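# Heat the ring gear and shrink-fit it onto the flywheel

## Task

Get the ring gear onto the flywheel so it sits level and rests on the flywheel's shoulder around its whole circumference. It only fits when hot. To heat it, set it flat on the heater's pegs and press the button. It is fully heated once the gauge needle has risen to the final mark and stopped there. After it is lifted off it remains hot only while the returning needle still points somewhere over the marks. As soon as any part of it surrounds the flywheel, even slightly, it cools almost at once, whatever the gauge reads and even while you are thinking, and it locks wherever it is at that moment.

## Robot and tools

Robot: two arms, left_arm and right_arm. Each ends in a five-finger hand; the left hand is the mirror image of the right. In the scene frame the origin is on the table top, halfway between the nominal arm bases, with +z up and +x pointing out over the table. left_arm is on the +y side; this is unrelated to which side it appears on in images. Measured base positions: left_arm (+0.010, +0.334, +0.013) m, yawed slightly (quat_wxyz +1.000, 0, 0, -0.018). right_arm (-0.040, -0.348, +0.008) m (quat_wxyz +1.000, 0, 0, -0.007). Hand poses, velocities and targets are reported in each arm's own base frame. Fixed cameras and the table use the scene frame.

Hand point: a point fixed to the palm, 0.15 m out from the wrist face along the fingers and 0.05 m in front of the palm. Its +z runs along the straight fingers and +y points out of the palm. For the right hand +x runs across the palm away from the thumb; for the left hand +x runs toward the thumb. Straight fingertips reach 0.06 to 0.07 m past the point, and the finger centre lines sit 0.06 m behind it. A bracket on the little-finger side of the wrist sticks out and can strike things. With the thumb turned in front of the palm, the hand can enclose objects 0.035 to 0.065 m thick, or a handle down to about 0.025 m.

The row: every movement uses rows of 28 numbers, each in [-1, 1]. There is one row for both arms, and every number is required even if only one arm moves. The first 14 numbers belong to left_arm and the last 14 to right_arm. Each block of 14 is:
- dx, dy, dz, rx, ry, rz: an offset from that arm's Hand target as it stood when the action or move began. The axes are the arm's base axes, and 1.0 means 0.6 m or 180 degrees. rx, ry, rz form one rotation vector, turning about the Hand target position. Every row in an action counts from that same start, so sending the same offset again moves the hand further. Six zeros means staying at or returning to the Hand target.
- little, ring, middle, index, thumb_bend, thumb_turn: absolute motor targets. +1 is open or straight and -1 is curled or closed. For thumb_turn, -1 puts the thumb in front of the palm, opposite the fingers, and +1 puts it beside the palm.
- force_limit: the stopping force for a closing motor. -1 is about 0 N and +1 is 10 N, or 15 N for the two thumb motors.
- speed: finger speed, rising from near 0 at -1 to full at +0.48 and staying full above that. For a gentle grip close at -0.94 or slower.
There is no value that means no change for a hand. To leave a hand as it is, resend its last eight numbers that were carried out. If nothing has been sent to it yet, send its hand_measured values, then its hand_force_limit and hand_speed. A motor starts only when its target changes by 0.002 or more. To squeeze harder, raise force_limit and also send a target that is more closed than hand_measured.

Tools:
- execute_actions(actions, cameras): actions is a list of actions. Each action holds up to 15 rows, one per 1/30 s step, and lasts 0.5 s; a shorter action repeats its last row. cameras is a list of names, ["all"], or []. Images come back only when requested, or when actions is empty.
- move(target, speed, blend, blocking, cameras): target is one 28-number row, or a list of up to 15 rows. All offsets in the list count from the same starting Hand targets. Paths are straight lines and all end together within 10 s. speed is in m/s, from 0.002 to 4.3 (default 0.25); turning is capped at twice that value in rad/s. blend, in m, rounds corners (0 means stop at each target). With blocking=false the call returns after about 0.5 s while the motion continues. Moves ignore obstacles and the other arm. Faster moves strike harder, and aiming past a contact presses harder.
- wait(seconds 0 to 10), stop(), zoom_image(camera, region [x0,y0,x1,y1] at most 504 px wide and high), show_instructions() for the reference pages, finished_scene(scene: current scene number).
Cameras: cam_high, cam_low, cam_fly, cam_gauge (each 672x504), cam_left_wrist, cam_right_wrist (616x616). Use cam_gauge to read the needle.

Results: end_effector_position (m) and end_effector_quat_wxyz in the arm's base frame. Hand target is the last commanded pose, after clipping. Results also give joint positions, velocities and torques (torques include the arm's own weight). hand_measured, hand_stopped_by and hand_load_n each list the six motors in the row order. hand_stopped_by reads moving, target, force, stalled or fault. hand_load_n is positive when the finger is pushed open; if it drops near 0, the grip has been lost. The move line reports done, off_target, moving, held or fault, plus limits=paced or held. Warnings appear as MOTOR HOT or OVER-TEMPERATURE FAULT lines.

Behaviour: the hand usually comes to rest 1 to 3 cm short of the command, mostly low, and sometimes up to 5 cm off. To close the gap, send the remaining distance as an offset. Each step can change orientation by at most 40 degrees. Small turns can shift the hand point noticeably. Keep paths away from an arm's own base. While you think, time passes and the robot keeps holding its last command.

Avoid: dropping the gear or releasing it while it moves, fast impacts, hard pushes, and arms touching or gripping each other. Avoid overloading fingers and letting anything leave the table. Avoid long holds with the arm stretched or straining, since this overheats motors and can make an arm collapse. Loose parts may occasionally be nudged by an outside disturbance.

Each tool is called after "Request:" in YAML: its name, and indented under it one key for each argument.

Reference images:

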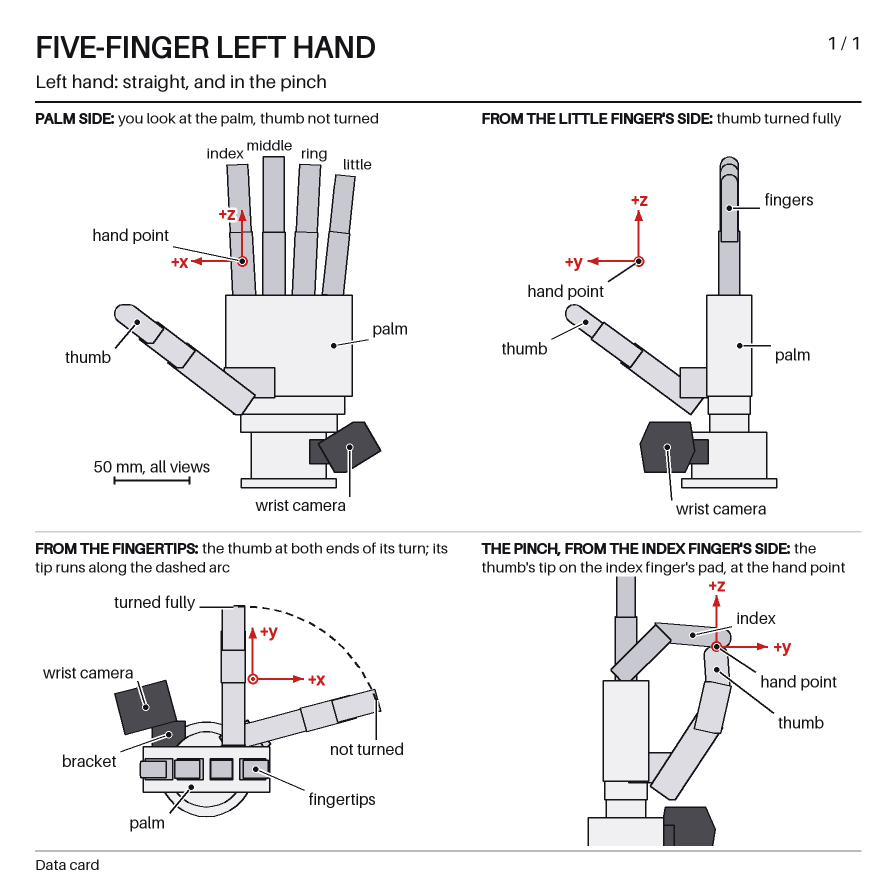

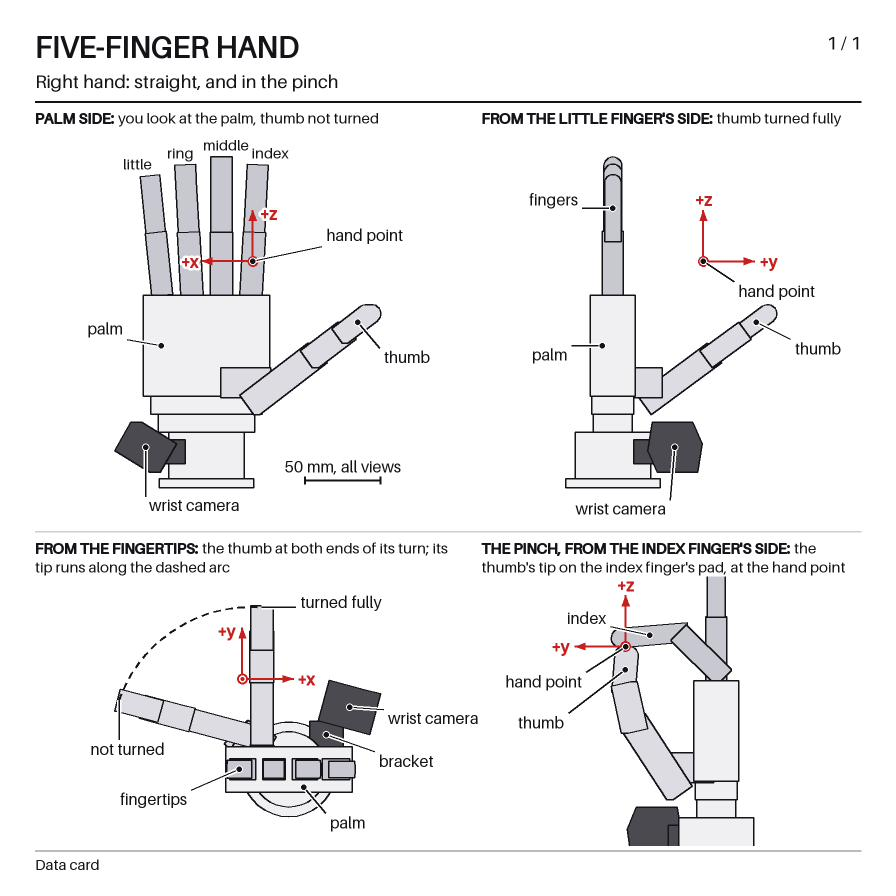

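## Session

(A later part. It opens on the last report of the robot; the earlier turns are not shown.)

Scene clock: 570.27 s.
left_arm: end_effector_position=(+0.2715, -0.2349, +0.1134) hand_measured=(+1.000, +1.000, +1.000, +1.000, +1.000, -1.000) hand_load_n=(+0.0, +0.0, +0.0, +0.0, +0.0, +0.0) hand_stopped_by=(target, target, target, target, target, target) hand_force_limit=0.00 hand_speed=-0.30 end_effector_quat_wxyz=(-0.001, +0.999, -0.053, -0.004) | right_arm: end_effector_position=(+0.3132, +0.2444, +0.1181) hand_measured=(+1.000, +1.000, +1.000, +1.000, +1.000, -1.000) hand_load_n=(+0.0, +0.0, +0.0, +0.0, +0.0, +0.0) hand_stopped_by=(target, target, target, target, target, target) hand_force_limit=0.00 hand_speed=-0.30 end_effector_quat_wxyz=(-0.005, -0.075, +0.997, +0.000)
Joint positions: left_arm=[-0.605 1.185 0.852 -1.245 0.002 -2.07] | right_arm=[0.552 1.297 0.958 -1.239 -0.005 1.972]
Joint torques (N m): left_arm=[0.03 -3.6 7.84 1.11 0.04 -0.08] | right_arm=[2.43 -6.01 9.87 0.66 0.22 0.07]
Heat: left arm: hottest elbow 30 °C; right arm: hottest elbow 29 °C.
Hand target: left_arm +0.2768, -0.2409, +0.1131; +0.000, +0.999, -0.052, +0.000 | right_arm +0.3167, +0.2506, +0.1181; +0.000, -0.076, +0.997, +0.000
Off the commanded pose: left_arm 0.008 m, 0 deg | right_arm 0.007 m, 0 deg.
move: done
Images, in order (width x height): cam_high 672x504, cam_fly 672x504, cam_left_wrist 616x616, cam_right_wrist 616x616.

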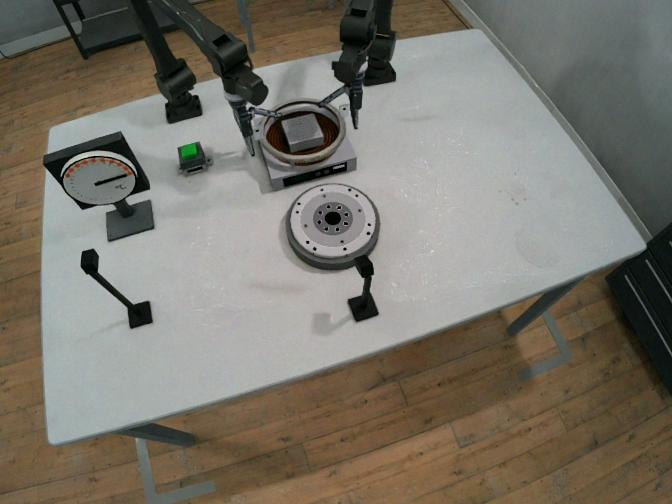

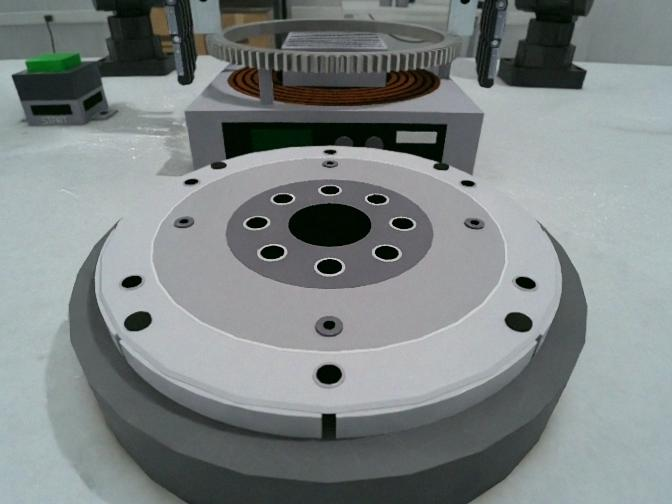

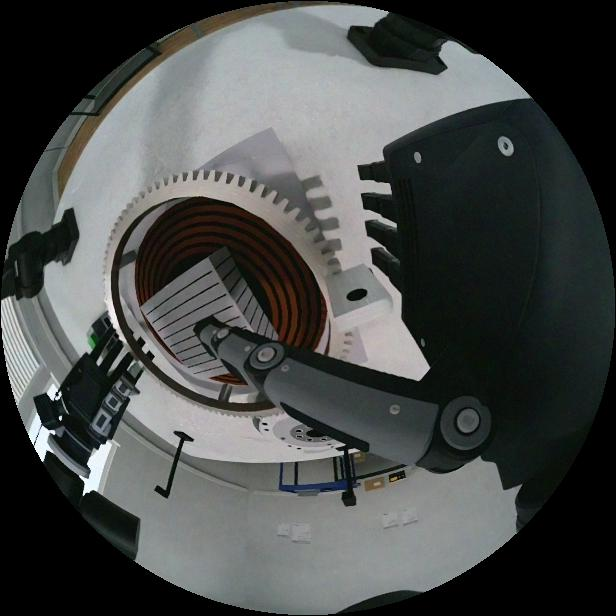

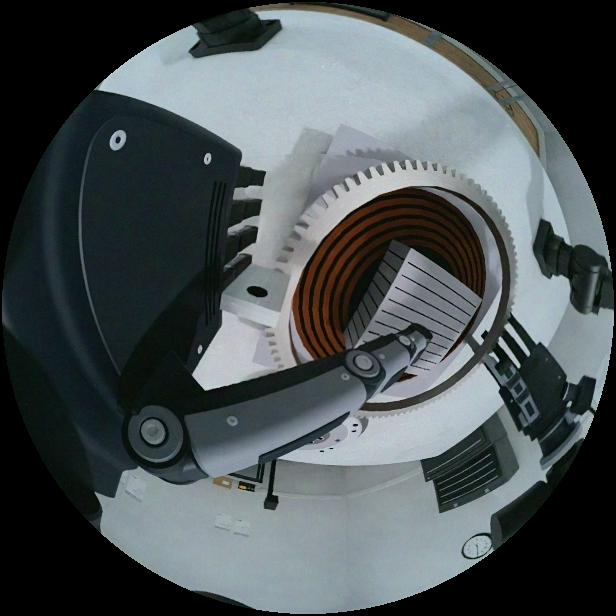

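Request:
move:
  target: [0.0, 0.0, 0.032, 0,0,0, 1,1,1,1,1,-1,0,-0.3, 0.0, 0.0, 0.032, 0,0,0, 1,1,1,1,1,-1,0,-0.3]
  speed: 0.08
  cameras: ["cam_fly", "cam_low", "cam_left_wrist", "cam_right_wrist"]

Request:
zoom_image:
  camera: "cam_fly"
  region: [150, 0, 270, 100]

Request:
zoom_image:
  camera: "cam_fly"
  region: [410, 0, 530, 100]

Request:
zoom_image:
  camera: "cam_left_wrist"
  region: [260, 170, 420, 330]

Request:
zoom_image:
  camera: "cam_right_wrist"
  region: [200, 170, 360, 330]

Request:
zoom_image:
  camera: "cam_low"
  region: [290, 180, 420, 300]

Scene clock: 589.50 s.
left_arm: end_effector_position=(+0.2648, -0.2302, +0.1119) hand_measured=(+1.000, +1.000, +1.000, +1.000, +1.000, -1.000) hand_load_n=(+0.0, +0.0, +0.0, +0.0, +0.0, +0.0) hand_stopped_by=(target, target, target, target, target, target) hand_force_limit=0.00 hand_speed=-0.30 end_effector_quat_wxyz=(-0.009, +0.998, -0.052, -0.017) | right_arm: end_effector_position=(+0.3047, +0.2391, +0.1164) hand_measured=(+1.000, +1.000, +1.000, +1.000, +1.000, -1.000) hand_load_n=(+0.0, +0.0, +0.0, +0.0, +0.0, +0.0) hand_stopped_by=(target, target, target, target, target, target) hand_force_limit=0.00 hand_speed=-0.30 end_effector_quat_wxyz=(-0.021, -0.075, +0.997, -0.008)
Joint positions: left_arm=[-0.605 1.185 0.852 -1.276 0.002 -2.071] | right_arm=[0.552 1.297 0.958 -1.277 -0.005 1.973]
Joint torques (N m): left_arm=[-0.03 -4.89 10.62 0.06 0.05 -0.08] | right_arm=[2.26 -7.71 12.98 -0.05 0.17 0.07]
Heat: left arm: hottest elbow 30 °C; right arm: hottest elbow 29 °C.
Hand target: left_arm +0.2768, -0.2408, +0.1323; +0.000, +0.999, -0.052, +0.000 | right_arm +0.3168, +0.2506, +0.1373; +0.000, -0.076, +0.997, +0.000
Off the commanded pose: left_arm 0.026 m, 2 deg | right_arm 0.027 m, 3 deg.
move: off_target (left_arm, right_arm)
Images, in order (width x height): cam_low 672x504, cam_fly 672x504, cam_left_wrist 616x616, cam_right_wrist 616x616.

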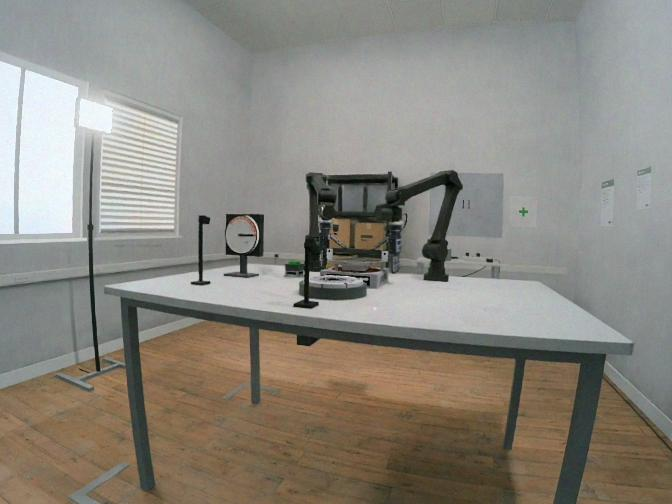

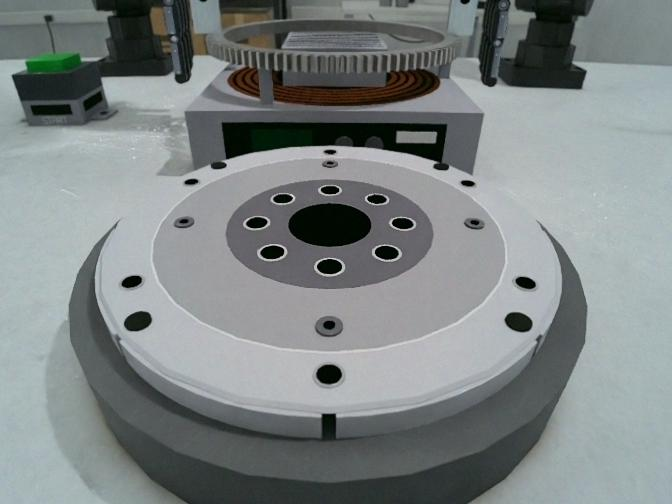

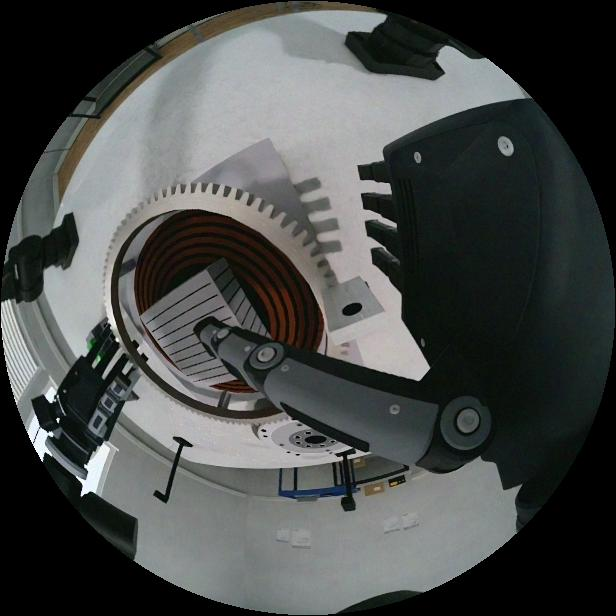

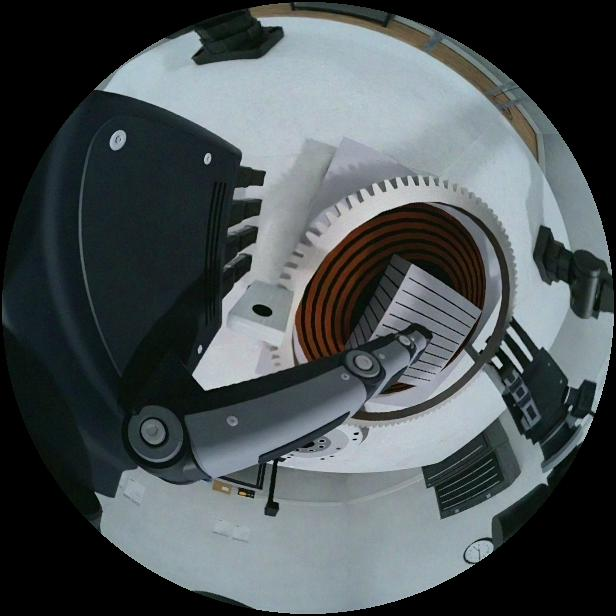

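Scaled by 4.200.

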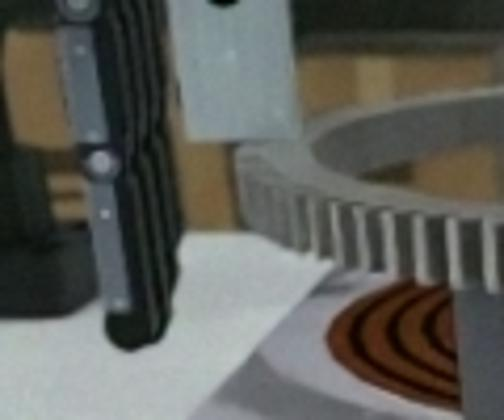

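Scaled by 4.200.

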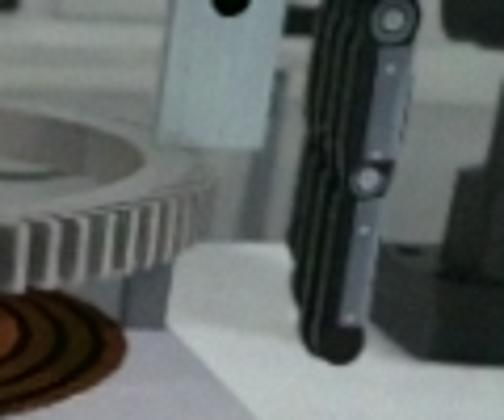

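Scaled by 3.150 from the camera's 616x616 image, which has a finer 880x880 frame.

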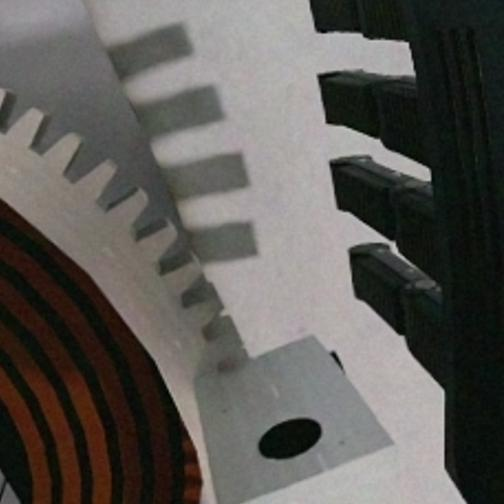

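Scaled by 3.150 from the camera's 616x616 image, which has a finer 880x880 frame.

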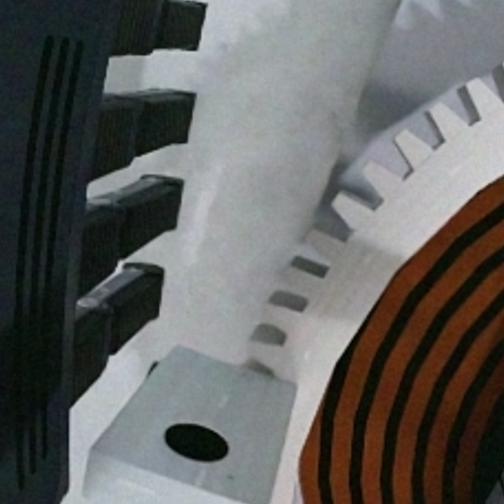

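Scaled by 3.877.

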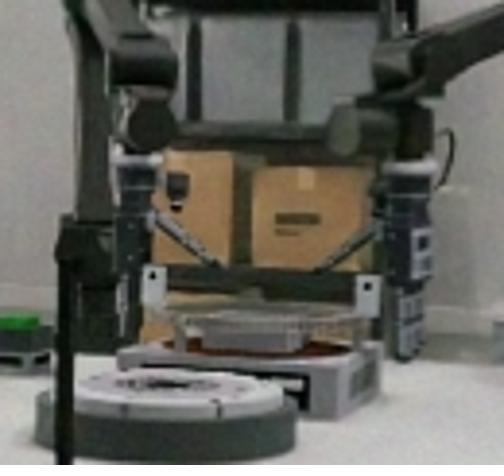

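Request:
move:
  target: [0.0, 0.0, 0.045, 0,0,0, 1,1,1,1,1,-1,0,-0.3, 0.0, 0.0, 0.045, 0,0,0, 1,1,1,1,1,-1,0,-0.3]
  speed: 0.12
  cameras: ["cam_fly"]

Request:
zoom_image:
  camera: "cam_fly"
  region: [150, 0, 270, 100]

Request:
zoom_image:
  camera: "cam_fly"
  region: [410, 0, 530, 100]

Scene clock: 598.20 s.
left_arm: end_effector_position=(+0.2668, -0.2316, +0.1379) hand_measured=(+1.000, +1.000, +1.000, +1.000, +1.000, -1.000) hand_load_n=(+0.0, +0.0, +0.0, +0.0, +0.0, +0.0) hand_stopped_by=(target, target, target, target, target, target) hand_force_limit=0.00 hand_speed=-0.30 end_effector_quat_wxyz=(-0.010, +0.998, -0.052, -0.018) | right_arm: end_effector_position=(+0.3021, +0.2375, +0.1370) hand_measured=(+1.000, +1.000, +1.000, +1.000, +1.000, -1.000) hand_load_n=(+0.0, +0.0, +0.0, +0.0, +0.0, +0.0) hand_stopped_by=(target, target, target, target, target, target) hand_force_limit=0.00 hand_speed=-0.30 end_effector_quat_wxyz=(-0.028, -0.075, +0.997, -0.012)
Joint positions: left_arm=[-0.605 1.171 0.912 -1.353 0.002 -2.071] | right_arm=[0.552 1.282 1.003 -1.352 -0.005 1.973]
Joint torques (N m): left_arm=[-0.03 -5.54 10.63 -0.02 0.06 -0.08] | right_arm=[2.73 -8 14.12 -0.18 0.16 0.06]
Heat: left arm: hottest elbow 32 °C; right arm: hottest elbow 29 °C.
Hand target: left_arm +0.2767, -0.2408, +0.1592; +0.000, +0.999, -0.052, +0.000 | right_arm +0.3168, +0.2506, +0.1642; +0.000, -0.076, +0.997, +0.000
Off the commanded pose: left_arm 0.025 m, 2 deg | right_arm 0.034 m, 3 deg.
move: off_target (left_arm, right_arm)
Images, in order (width x height): cam_fly 672x504.

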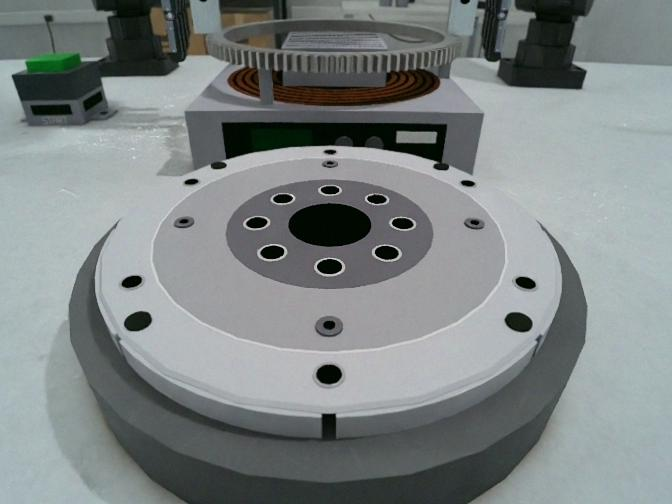

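Scaled by 4.200.

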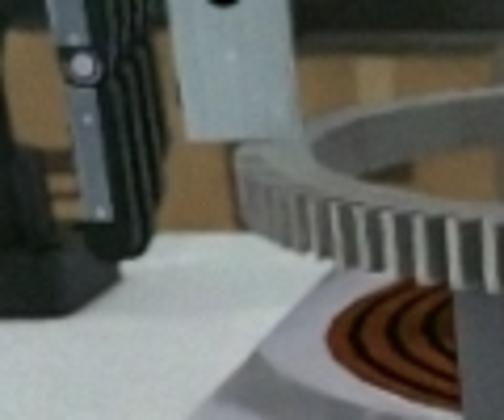

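Scaled by 4.200.

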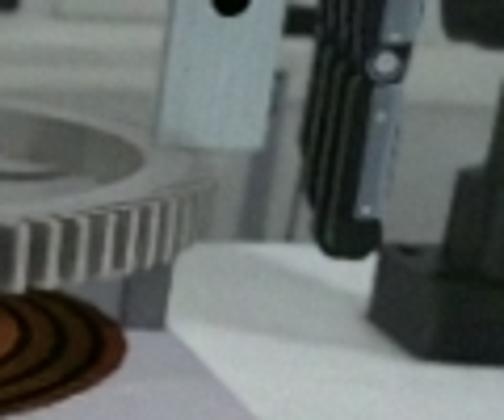

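Request:
move:
  target: [0.0, 0.0, -0.0537, 0,0,0, 1,1,1,1,1,-1,0,-0.3, 0.0, 0.0, -0.062, 0,0,0, 1,1,1,1,1,-1,0,-0.3]
  speed: 0.1
  cameras: ["cam_fly", "cam_left_wrist", "cam_right_wrist"]

Request:
zoom_image:
  camera: "cam_fly"
  region: [150, 0, 270, 100]

Request:
zoom_image:
  camera: "cam_fly"
  region: [410, 0, 530, 100]

Request:
zoom_image:
  camera: "cam_left_wrist"
  region: [260, 170, 420, 330]

Request:
zoom_image:
  camera: "cam_right_wrist"
  region: [200, 170, 360, 330]

Scene clock: 614.90 s.
left_arm: end_effector_position=(+0.2777, -0.2392, +0.1361) hand_measured=(+1.000, +1.000, +1.000, +1.000, +1.000, -1.000) hand_load_n=(+0.0, +0.0, +0.0, +0.0, +0.0, +0.0) hand_stopped_by=(target, target, target, target, target, target) hand_force_limit=0.00 hand_speed=-0.30 end_effector_quat_wxyz=(+0.004, +0.999, -0.052, +0.005) | right_arm: end_effector_position=(+0.3183, +0.2475, +0.1332) hand_measured=(+1.000, +1.000, +1.000, +1.000, +1.000, -1.000) hand_load_n=(+0.0, +0.0, +0.0, +0.0, +0.0, +0.0) hand_stopped_by=(target, target, target, target, target, target) hand_force_limit=0.00 hand_speed=-0.30 end_effector_quat_wxyz=(+0.002, -0.075, +0.997, +0.004)
Joint positions: left_arm=[-0.605 1.172 0.901 -1.287 0.002 -2.071] | right_arm=[0.552 1.29 0.991 -1.265 -0.005 1.973]
Joint torques (N m): left_arm=[-0.09 -3.72 6.41 1.13 0.04 -0.08] | right_arm=[2.73 -6.36 8.43 0.69 0.21 0.08]
Heat: left arm: hottest elbow 34 °C; right arm: hottest elbow 30 °C.
Hand target: left_arm +0.2768, -0.2409, +0.1270; +0.000, +0.999, -0.052, +0.000 | right_arm +0.3167, +0.2506, +0.1269; +0.000, -0.076, +0.997, +0.000
Off the commanded pose: left_arm 0.009 m, 1 deg | right_arm 0.007 m, 0 deg.
move: done
Images, in order (width x height): cam_fly 672x504, cam_left_wrist 616x616, cam_right_wrist 616x616.

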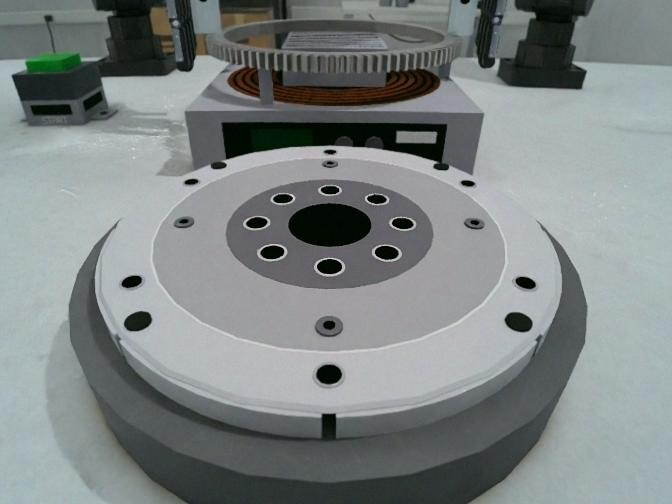

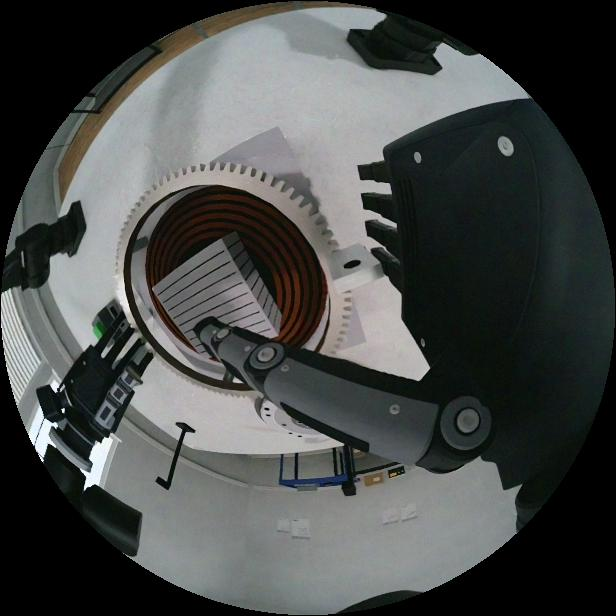

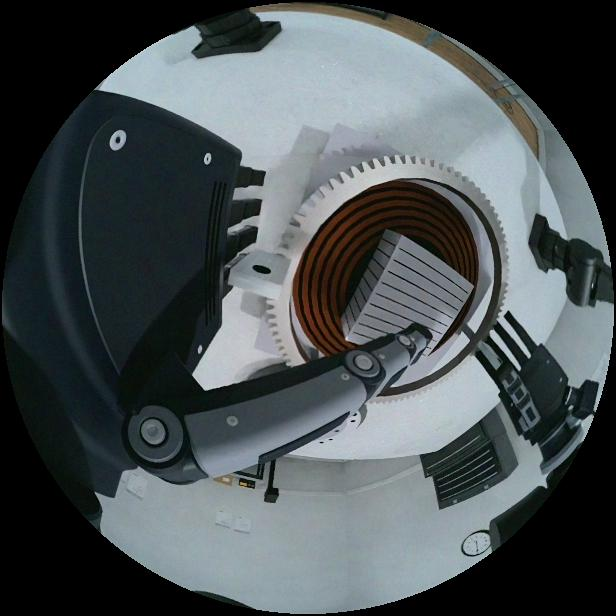

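Scaled by 4.200.

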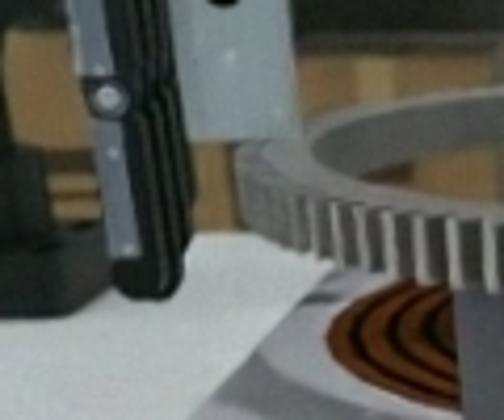

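Scaled by 4.200.

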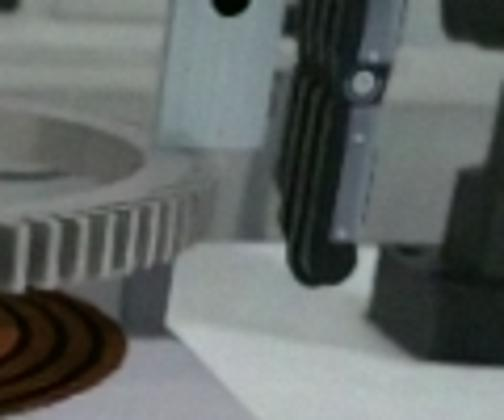

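Scaled by 3.150 from the camera's 616x616 image, which has a finer 880x880 frame.

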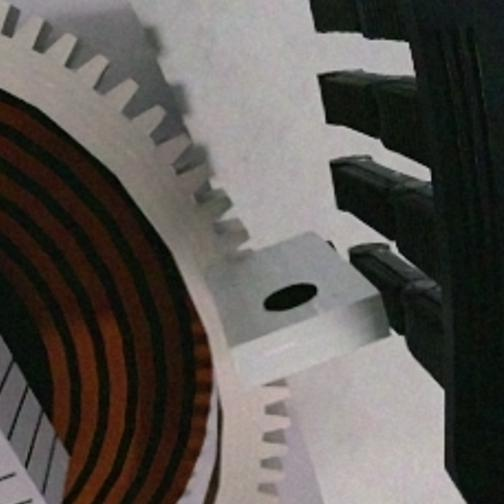

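Scaled by 3.150 from the camera's 616x616 image, which has a finer 880x880 frame.

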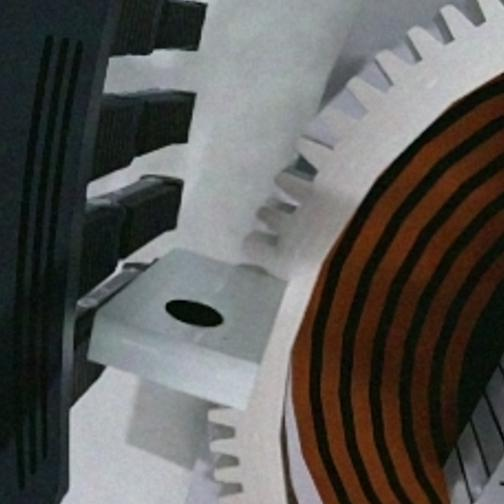

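Request:
move:
  target: [0.0, -0.010, 0.0, 0,0,0, 1,1,1,1,1,-1,0,-0.3, 0.0, 0.010, 0.0, 0,0,0, 1,1,1,1,1,-1,0,-0.3]
  speed: 0.05
  cameras: ["cam_fly"]

Request:
zoom_image:
  camera: "cam_fly"
  region: [150, 0, 270, 100]

Request:
zoom_image:
  camera: "cam_fly"
  region: [410, 0, 530, 100]

Scene clock: 639.37 s.
left_arm: end_effector_position=(+0.2751, -0.2431, +0.1327) hand_measured=(+1.000, +1.000, +1.000, +1.000, +1.000, -1.000) hand_load_n=(+0.0, +0.0, +0.0, +0.5, +0.0, -0.5) hand_stopped_by=(target, target, target, target, target, target) hand_force_limit=0.00 hand_speed=-0.30 end_effector_quat_wxyz=(+0.001, +0.999, -0.052, +0.001) | right_arm: end_effector_position=(+0.3157, +0.2516, +0.1303) hand_measured=(+1.000, +1.000, +1.000, +1.000, +1.000, -1.000) hand_load_n=(+0.0, +0.0, +0.0, -0.5, -0.5, +0.0) hand_stopped_by=(target, target, target, target, target, target) hand_force_limit=0.00 hand_speed=-0.30 end_effector_quat_wxyz=(-0.001, -0.075, +0.997, +0.002)
Joint positions: left_arm=[-0.62 1.182 0.901 -1.287 0.002 -2.086] | right_arm=[0.566 1.297 0.991 -1.265 -0.004 1.986]
Joint torques (N m): left_arm=[-0.03 -3.66 6.94 1.09 0.03 -0.07] | right_arm=[2.67 -6.71 9.06 0.75 0.19 0.06]
Heat: left arm: hottest elbow 32 °C; right arm: hottest elbow 29 °C.
Hand target: left_arm +0.2768, -0.2469, +0.1270; +0.000, +0.999, -0.052, +0.000 | right_arm +0.3167, +0.2565, +0.1269; +0.000, -0.076, +0.997, +0.000
Off the commanded pose: left_arm 0.007 m, 0 deg | right_arm 0.006 m, 0 deg.
move: done
Images, in order (width x height): cam_fly 672x504.

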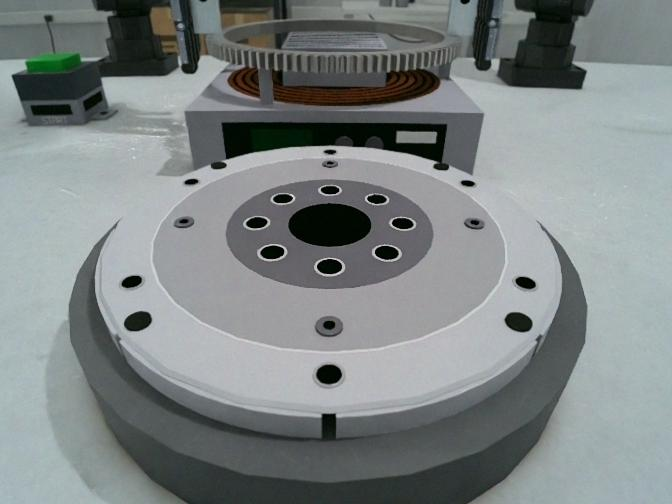

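Scaled by 4.200.

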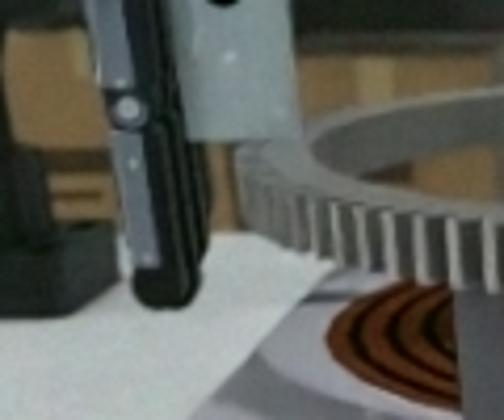

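Scaled by 4.200.

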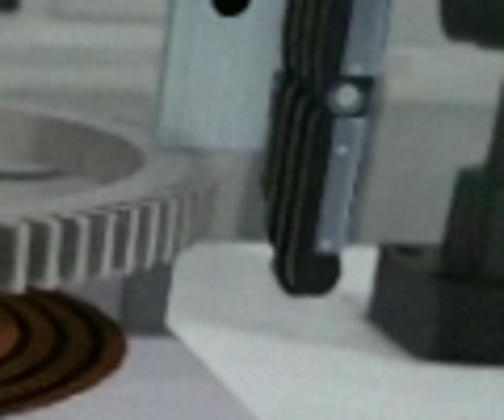

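Request:
move:
  target: [0.0, 0.0, 0.0, 0,0,0, 1,1,1,1,0.15,-1,-0.4,-0.6, 0.0, 0.0, 0.0, 0,0,0, 1,1,1,1,0.15,-1,-0.4,-0.6]
  speed: 0.05
  cameras: ["cam_high", "cam_left_wrist", "cam_right_wrist"]

Request:
zoom_image:
  camera: "cam_left_wrist"
  region: [260, 170, 420, 330]

Request:
zoom_image:
  camera: "cam_right_wrist"
  region: [200, 170, 360, 330]

Request:
zoom_image:
  camera: "cam_high"
  region: [220, 60, 380, 180]

Scene clock: 651.30 s.
left_arm: end_effector_position=(+0.2756, -0.2434, +0.1328) hand_measured=(+1.000, +1.000, +1.000, +1.000, +0.150, -1.000) hand_load_n=(+0.0, +0.0, +0.0, +0.0, +0.0, +0.0) hand_stopped_by=(target, target, target, target, target, target) hand_force_limit=-0.40 hand_speed=-0.60 end_effector_quat_wxyz=(+0.002, +0.999, -0.052, +0.002) | right_arm: end_effector_position=(+0.3158, +0.2516, +0.1303) hand_measured=(+1.000, +1.000, +1.000, +1.000, +0.150, -1.000) hand_load_n=(+0.0, +0.0, +0.5, +0.0, +0.0, +0.0) hand_stopped_by=(target, target, target, target, target, target) hand_force_limit=-0.40 hand_speed=-0.60 end_effector_quat_wxyz=(-0.001, -0.075, +0.997, +0.002)
Joint positions: left_arm=[-0.62 1.182 0.901 -1.285 0.002 -2.087] | right_arm=[0.566 1.297 0.991 -1.265 -0.004 1.987]
Joint torques (N m): left_arm=[-0.15 -3.66 6.98 1.14 0.04 -0.09] | right_arm=[2.73 -6.65 9.21 0.75 0.24 0.06]
Heat: left arm: hottest elbow 32 °C; right arm: hottest elbow 29 °C.
Hand target: left_arm +0.2768, -0.2469, +0.1271; +0.000, +0.999, -0.052, +0.000 | right_arm +0.3167, +0.2565, +0.1269; +0.000, -0.076, +0.997, +0.000
Off the commanded pose: left_arm 0.007 m, 0 deg | right_arm 0.006 m, 0 deg.
move: done
Images, in order (width x height): cam_high 672x504, cam_left_wrist 616x616, cam_right_wrist 616x616.

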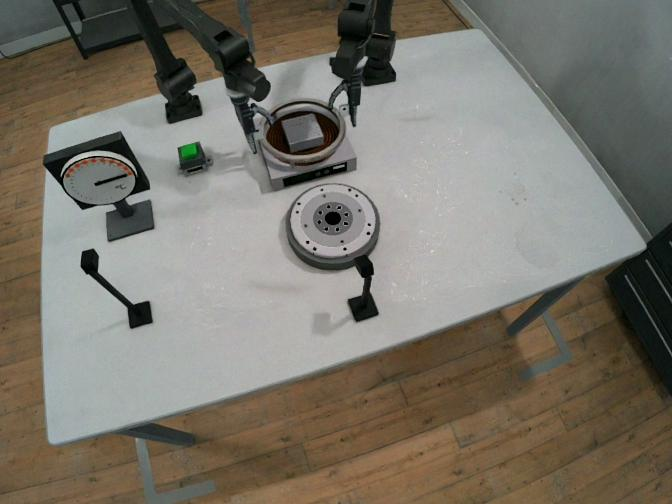

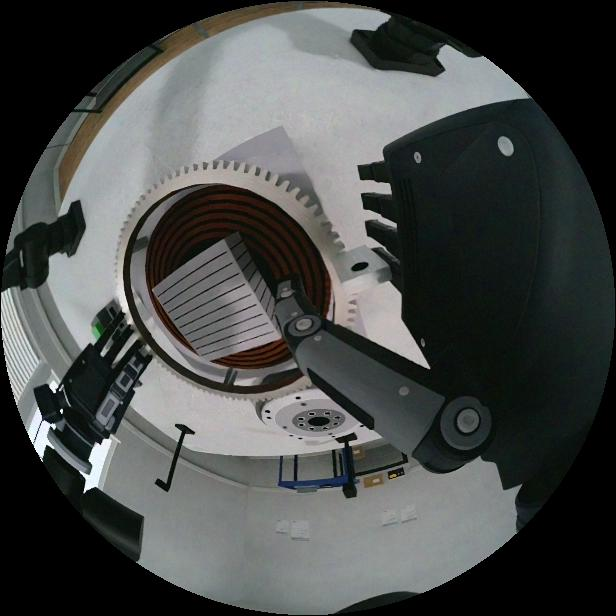

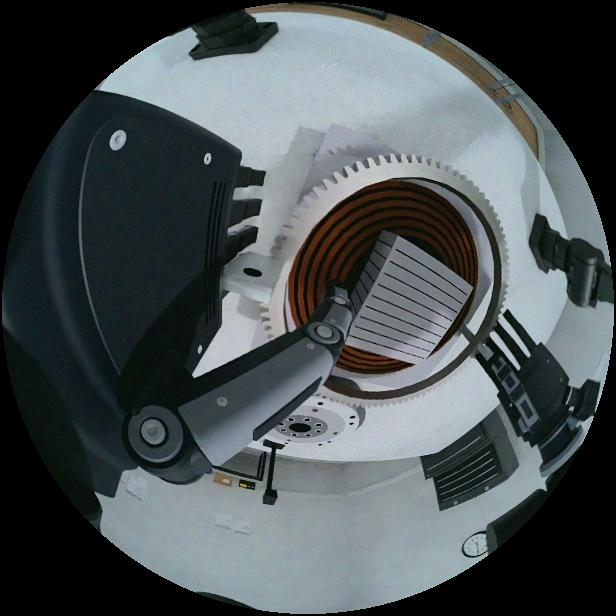

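Scaled by 3.150 from the camera's 616x616 image, which has a finer 880x880 frame.

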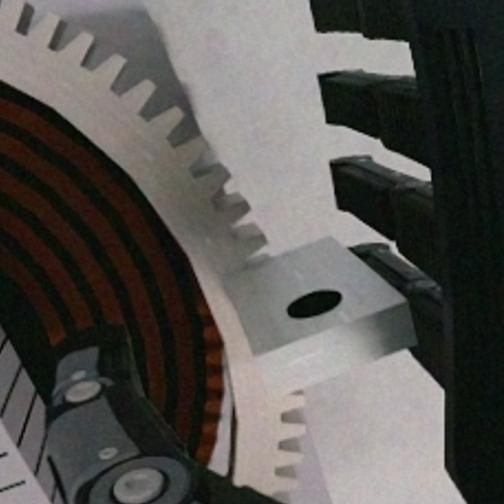

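Scaled by 3.150 from the camera's 616x616 image, which has a finer 880x880 frame.

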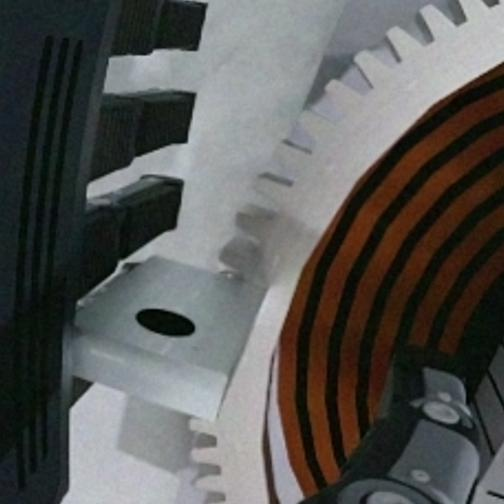

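Scaled by 3.150.

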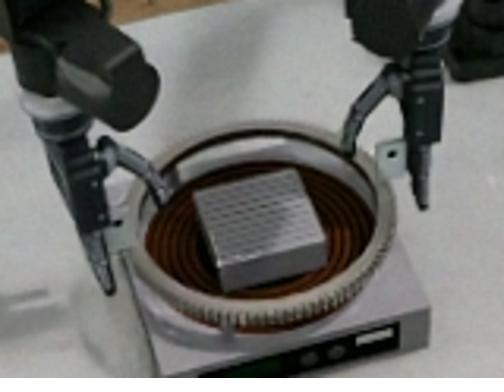

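Request:
move:
  target: [0.0, 0.0, 0.0, 0,0,0, 1,1,1,1,-0.8,-1,-0.4,-0.88, 0.0, 0.0, 0.0, 0,0,0, 1,1,1,1,-0.8,-1,-0.4,-0.88]
  speed: 0.05
  cameras: ["cam_high", "cam_fly", "cam_left_wrist", "cam_right_wrist"]

Request:
zoom_image:
  camera: "cam_left_wrist"
  region: [260, 170, 420, 330]

Request:
zoom_image:
  camera: "cam_right_wrist"
  region: [200, 170, 360, 330]

Request:
zoom_image:
  camera: "cam_high"
  region: [220, 60, 380, 180]

Scene clock: 663.17 s.
left_arm: end_effector_position=(+0.2745, -0.2490, +0.1324) hand_measured=(+1.000, +1.000, +1.000, +1.000, -0.354, -1.000) hand_load_n=(+0.0, +0.0, +0.0, +0.0, +4.0, +0.5) hand_stopped_by=(target, target, target, target, force, target) hand_force_limit=-0.40 hand_speed=-0.88 end_effector_quat_wxyz=(+0.007, +0.998, -0.057, +0.002) | right_arm: end_effector_position=(+0.3158, +0.2536, +0.1301) hand_measured=(+1.000, +1.000, +1.000, +1.000, -0.380, -1.000) hand_load_n=(+0.0, +0.0, +0.0, +0.0, +4.0, +0.0) hand_stopped_by=(target, target, target, target, force, target) hand_force_limit=-0.40 hand_speed=-0.88 end_effector_quat_wxyz=(+0.000, -0.077, +0.997, +0.003)
Joint positions: left_arm=[-0.63 1.186 0.901 -1.274 0.009 -2.087] | right_arm=[0.57 1.299 0.991 -1.26 -0.004 1.987]
Joint torques (N m): left_arm=[0.73 -4.19 6.98 0.72 -0.27 -0.08] | right_arm=[2.43 -6.42 9.16 0.51 0.17 0.03]
Heat: left arm: hottest elbow 31 °C; right arm: hottest elbow 29 °C.
Hand target: left_arm +0.2768, -0.2469, +0.1270; +0.000, +0.999, -0.052, +0.000 | right_arm +0.3168, +0.2564, +0.1269; +0.000, -0.076, +0.997, +0.000
Off the commanded pose: left_arm 0.006 m, 1 deg | right_arm 0.004 m, 0 deg.
move: done
Images, in order (width x height): cam_high 672x504, cam_fly 672x504, cam_left_wrist 616x616, cam_right_wrist 616x616.

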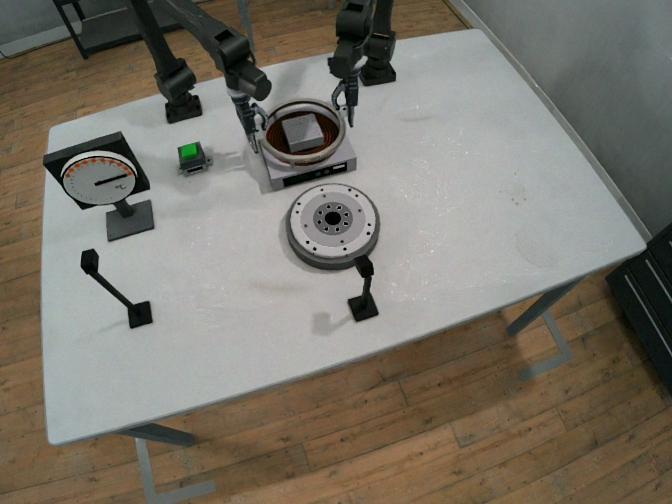

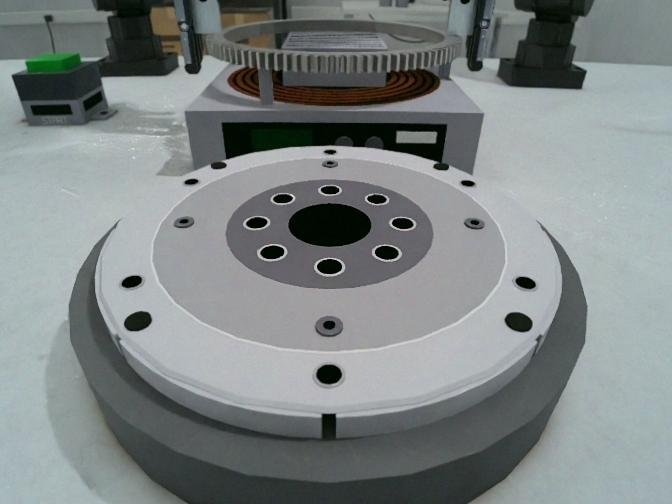

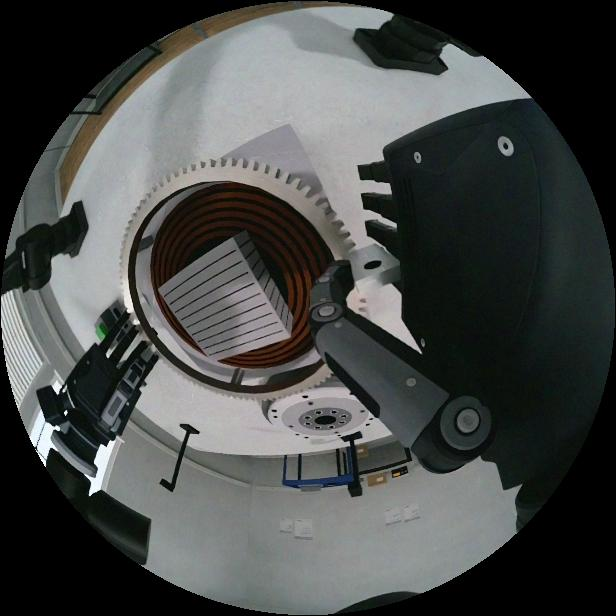

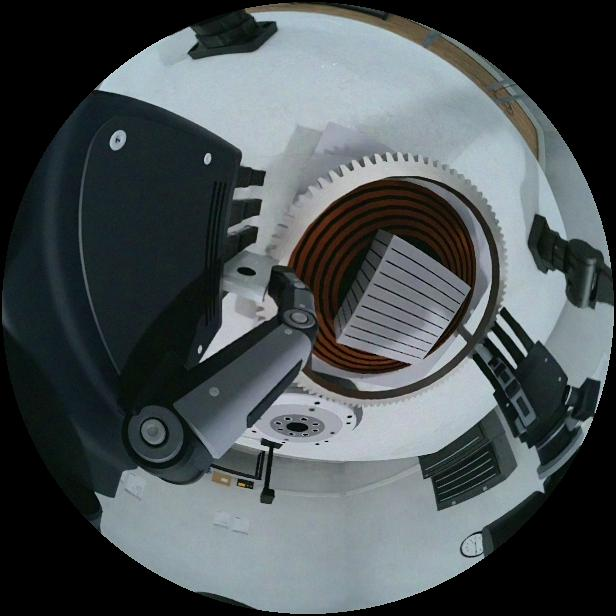

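Scaled by 3.150 from the camera's 616x616 image, which has a finer 880x880 frame.

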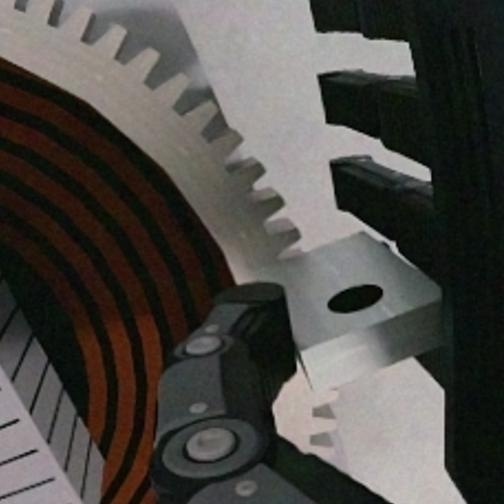

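Scaled by 3.150 from the camera's 616x616 image, which has a finer 880x880 frame.

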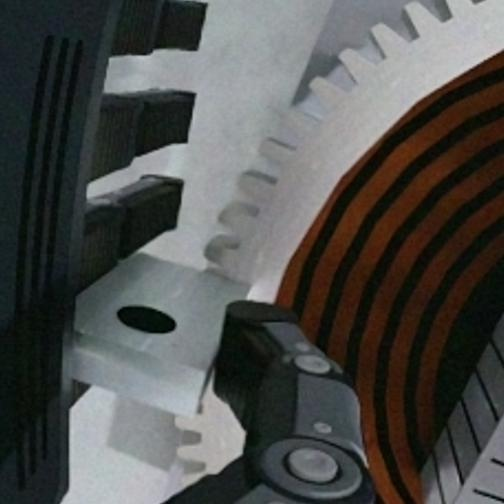

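Scaled by 3.150.

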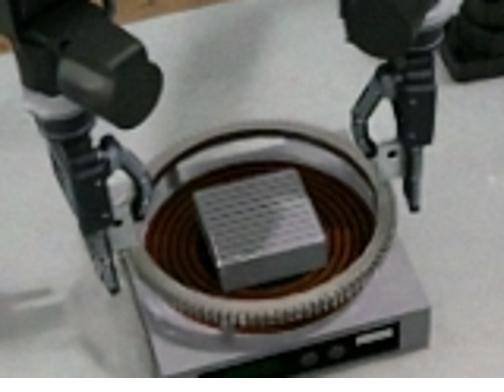

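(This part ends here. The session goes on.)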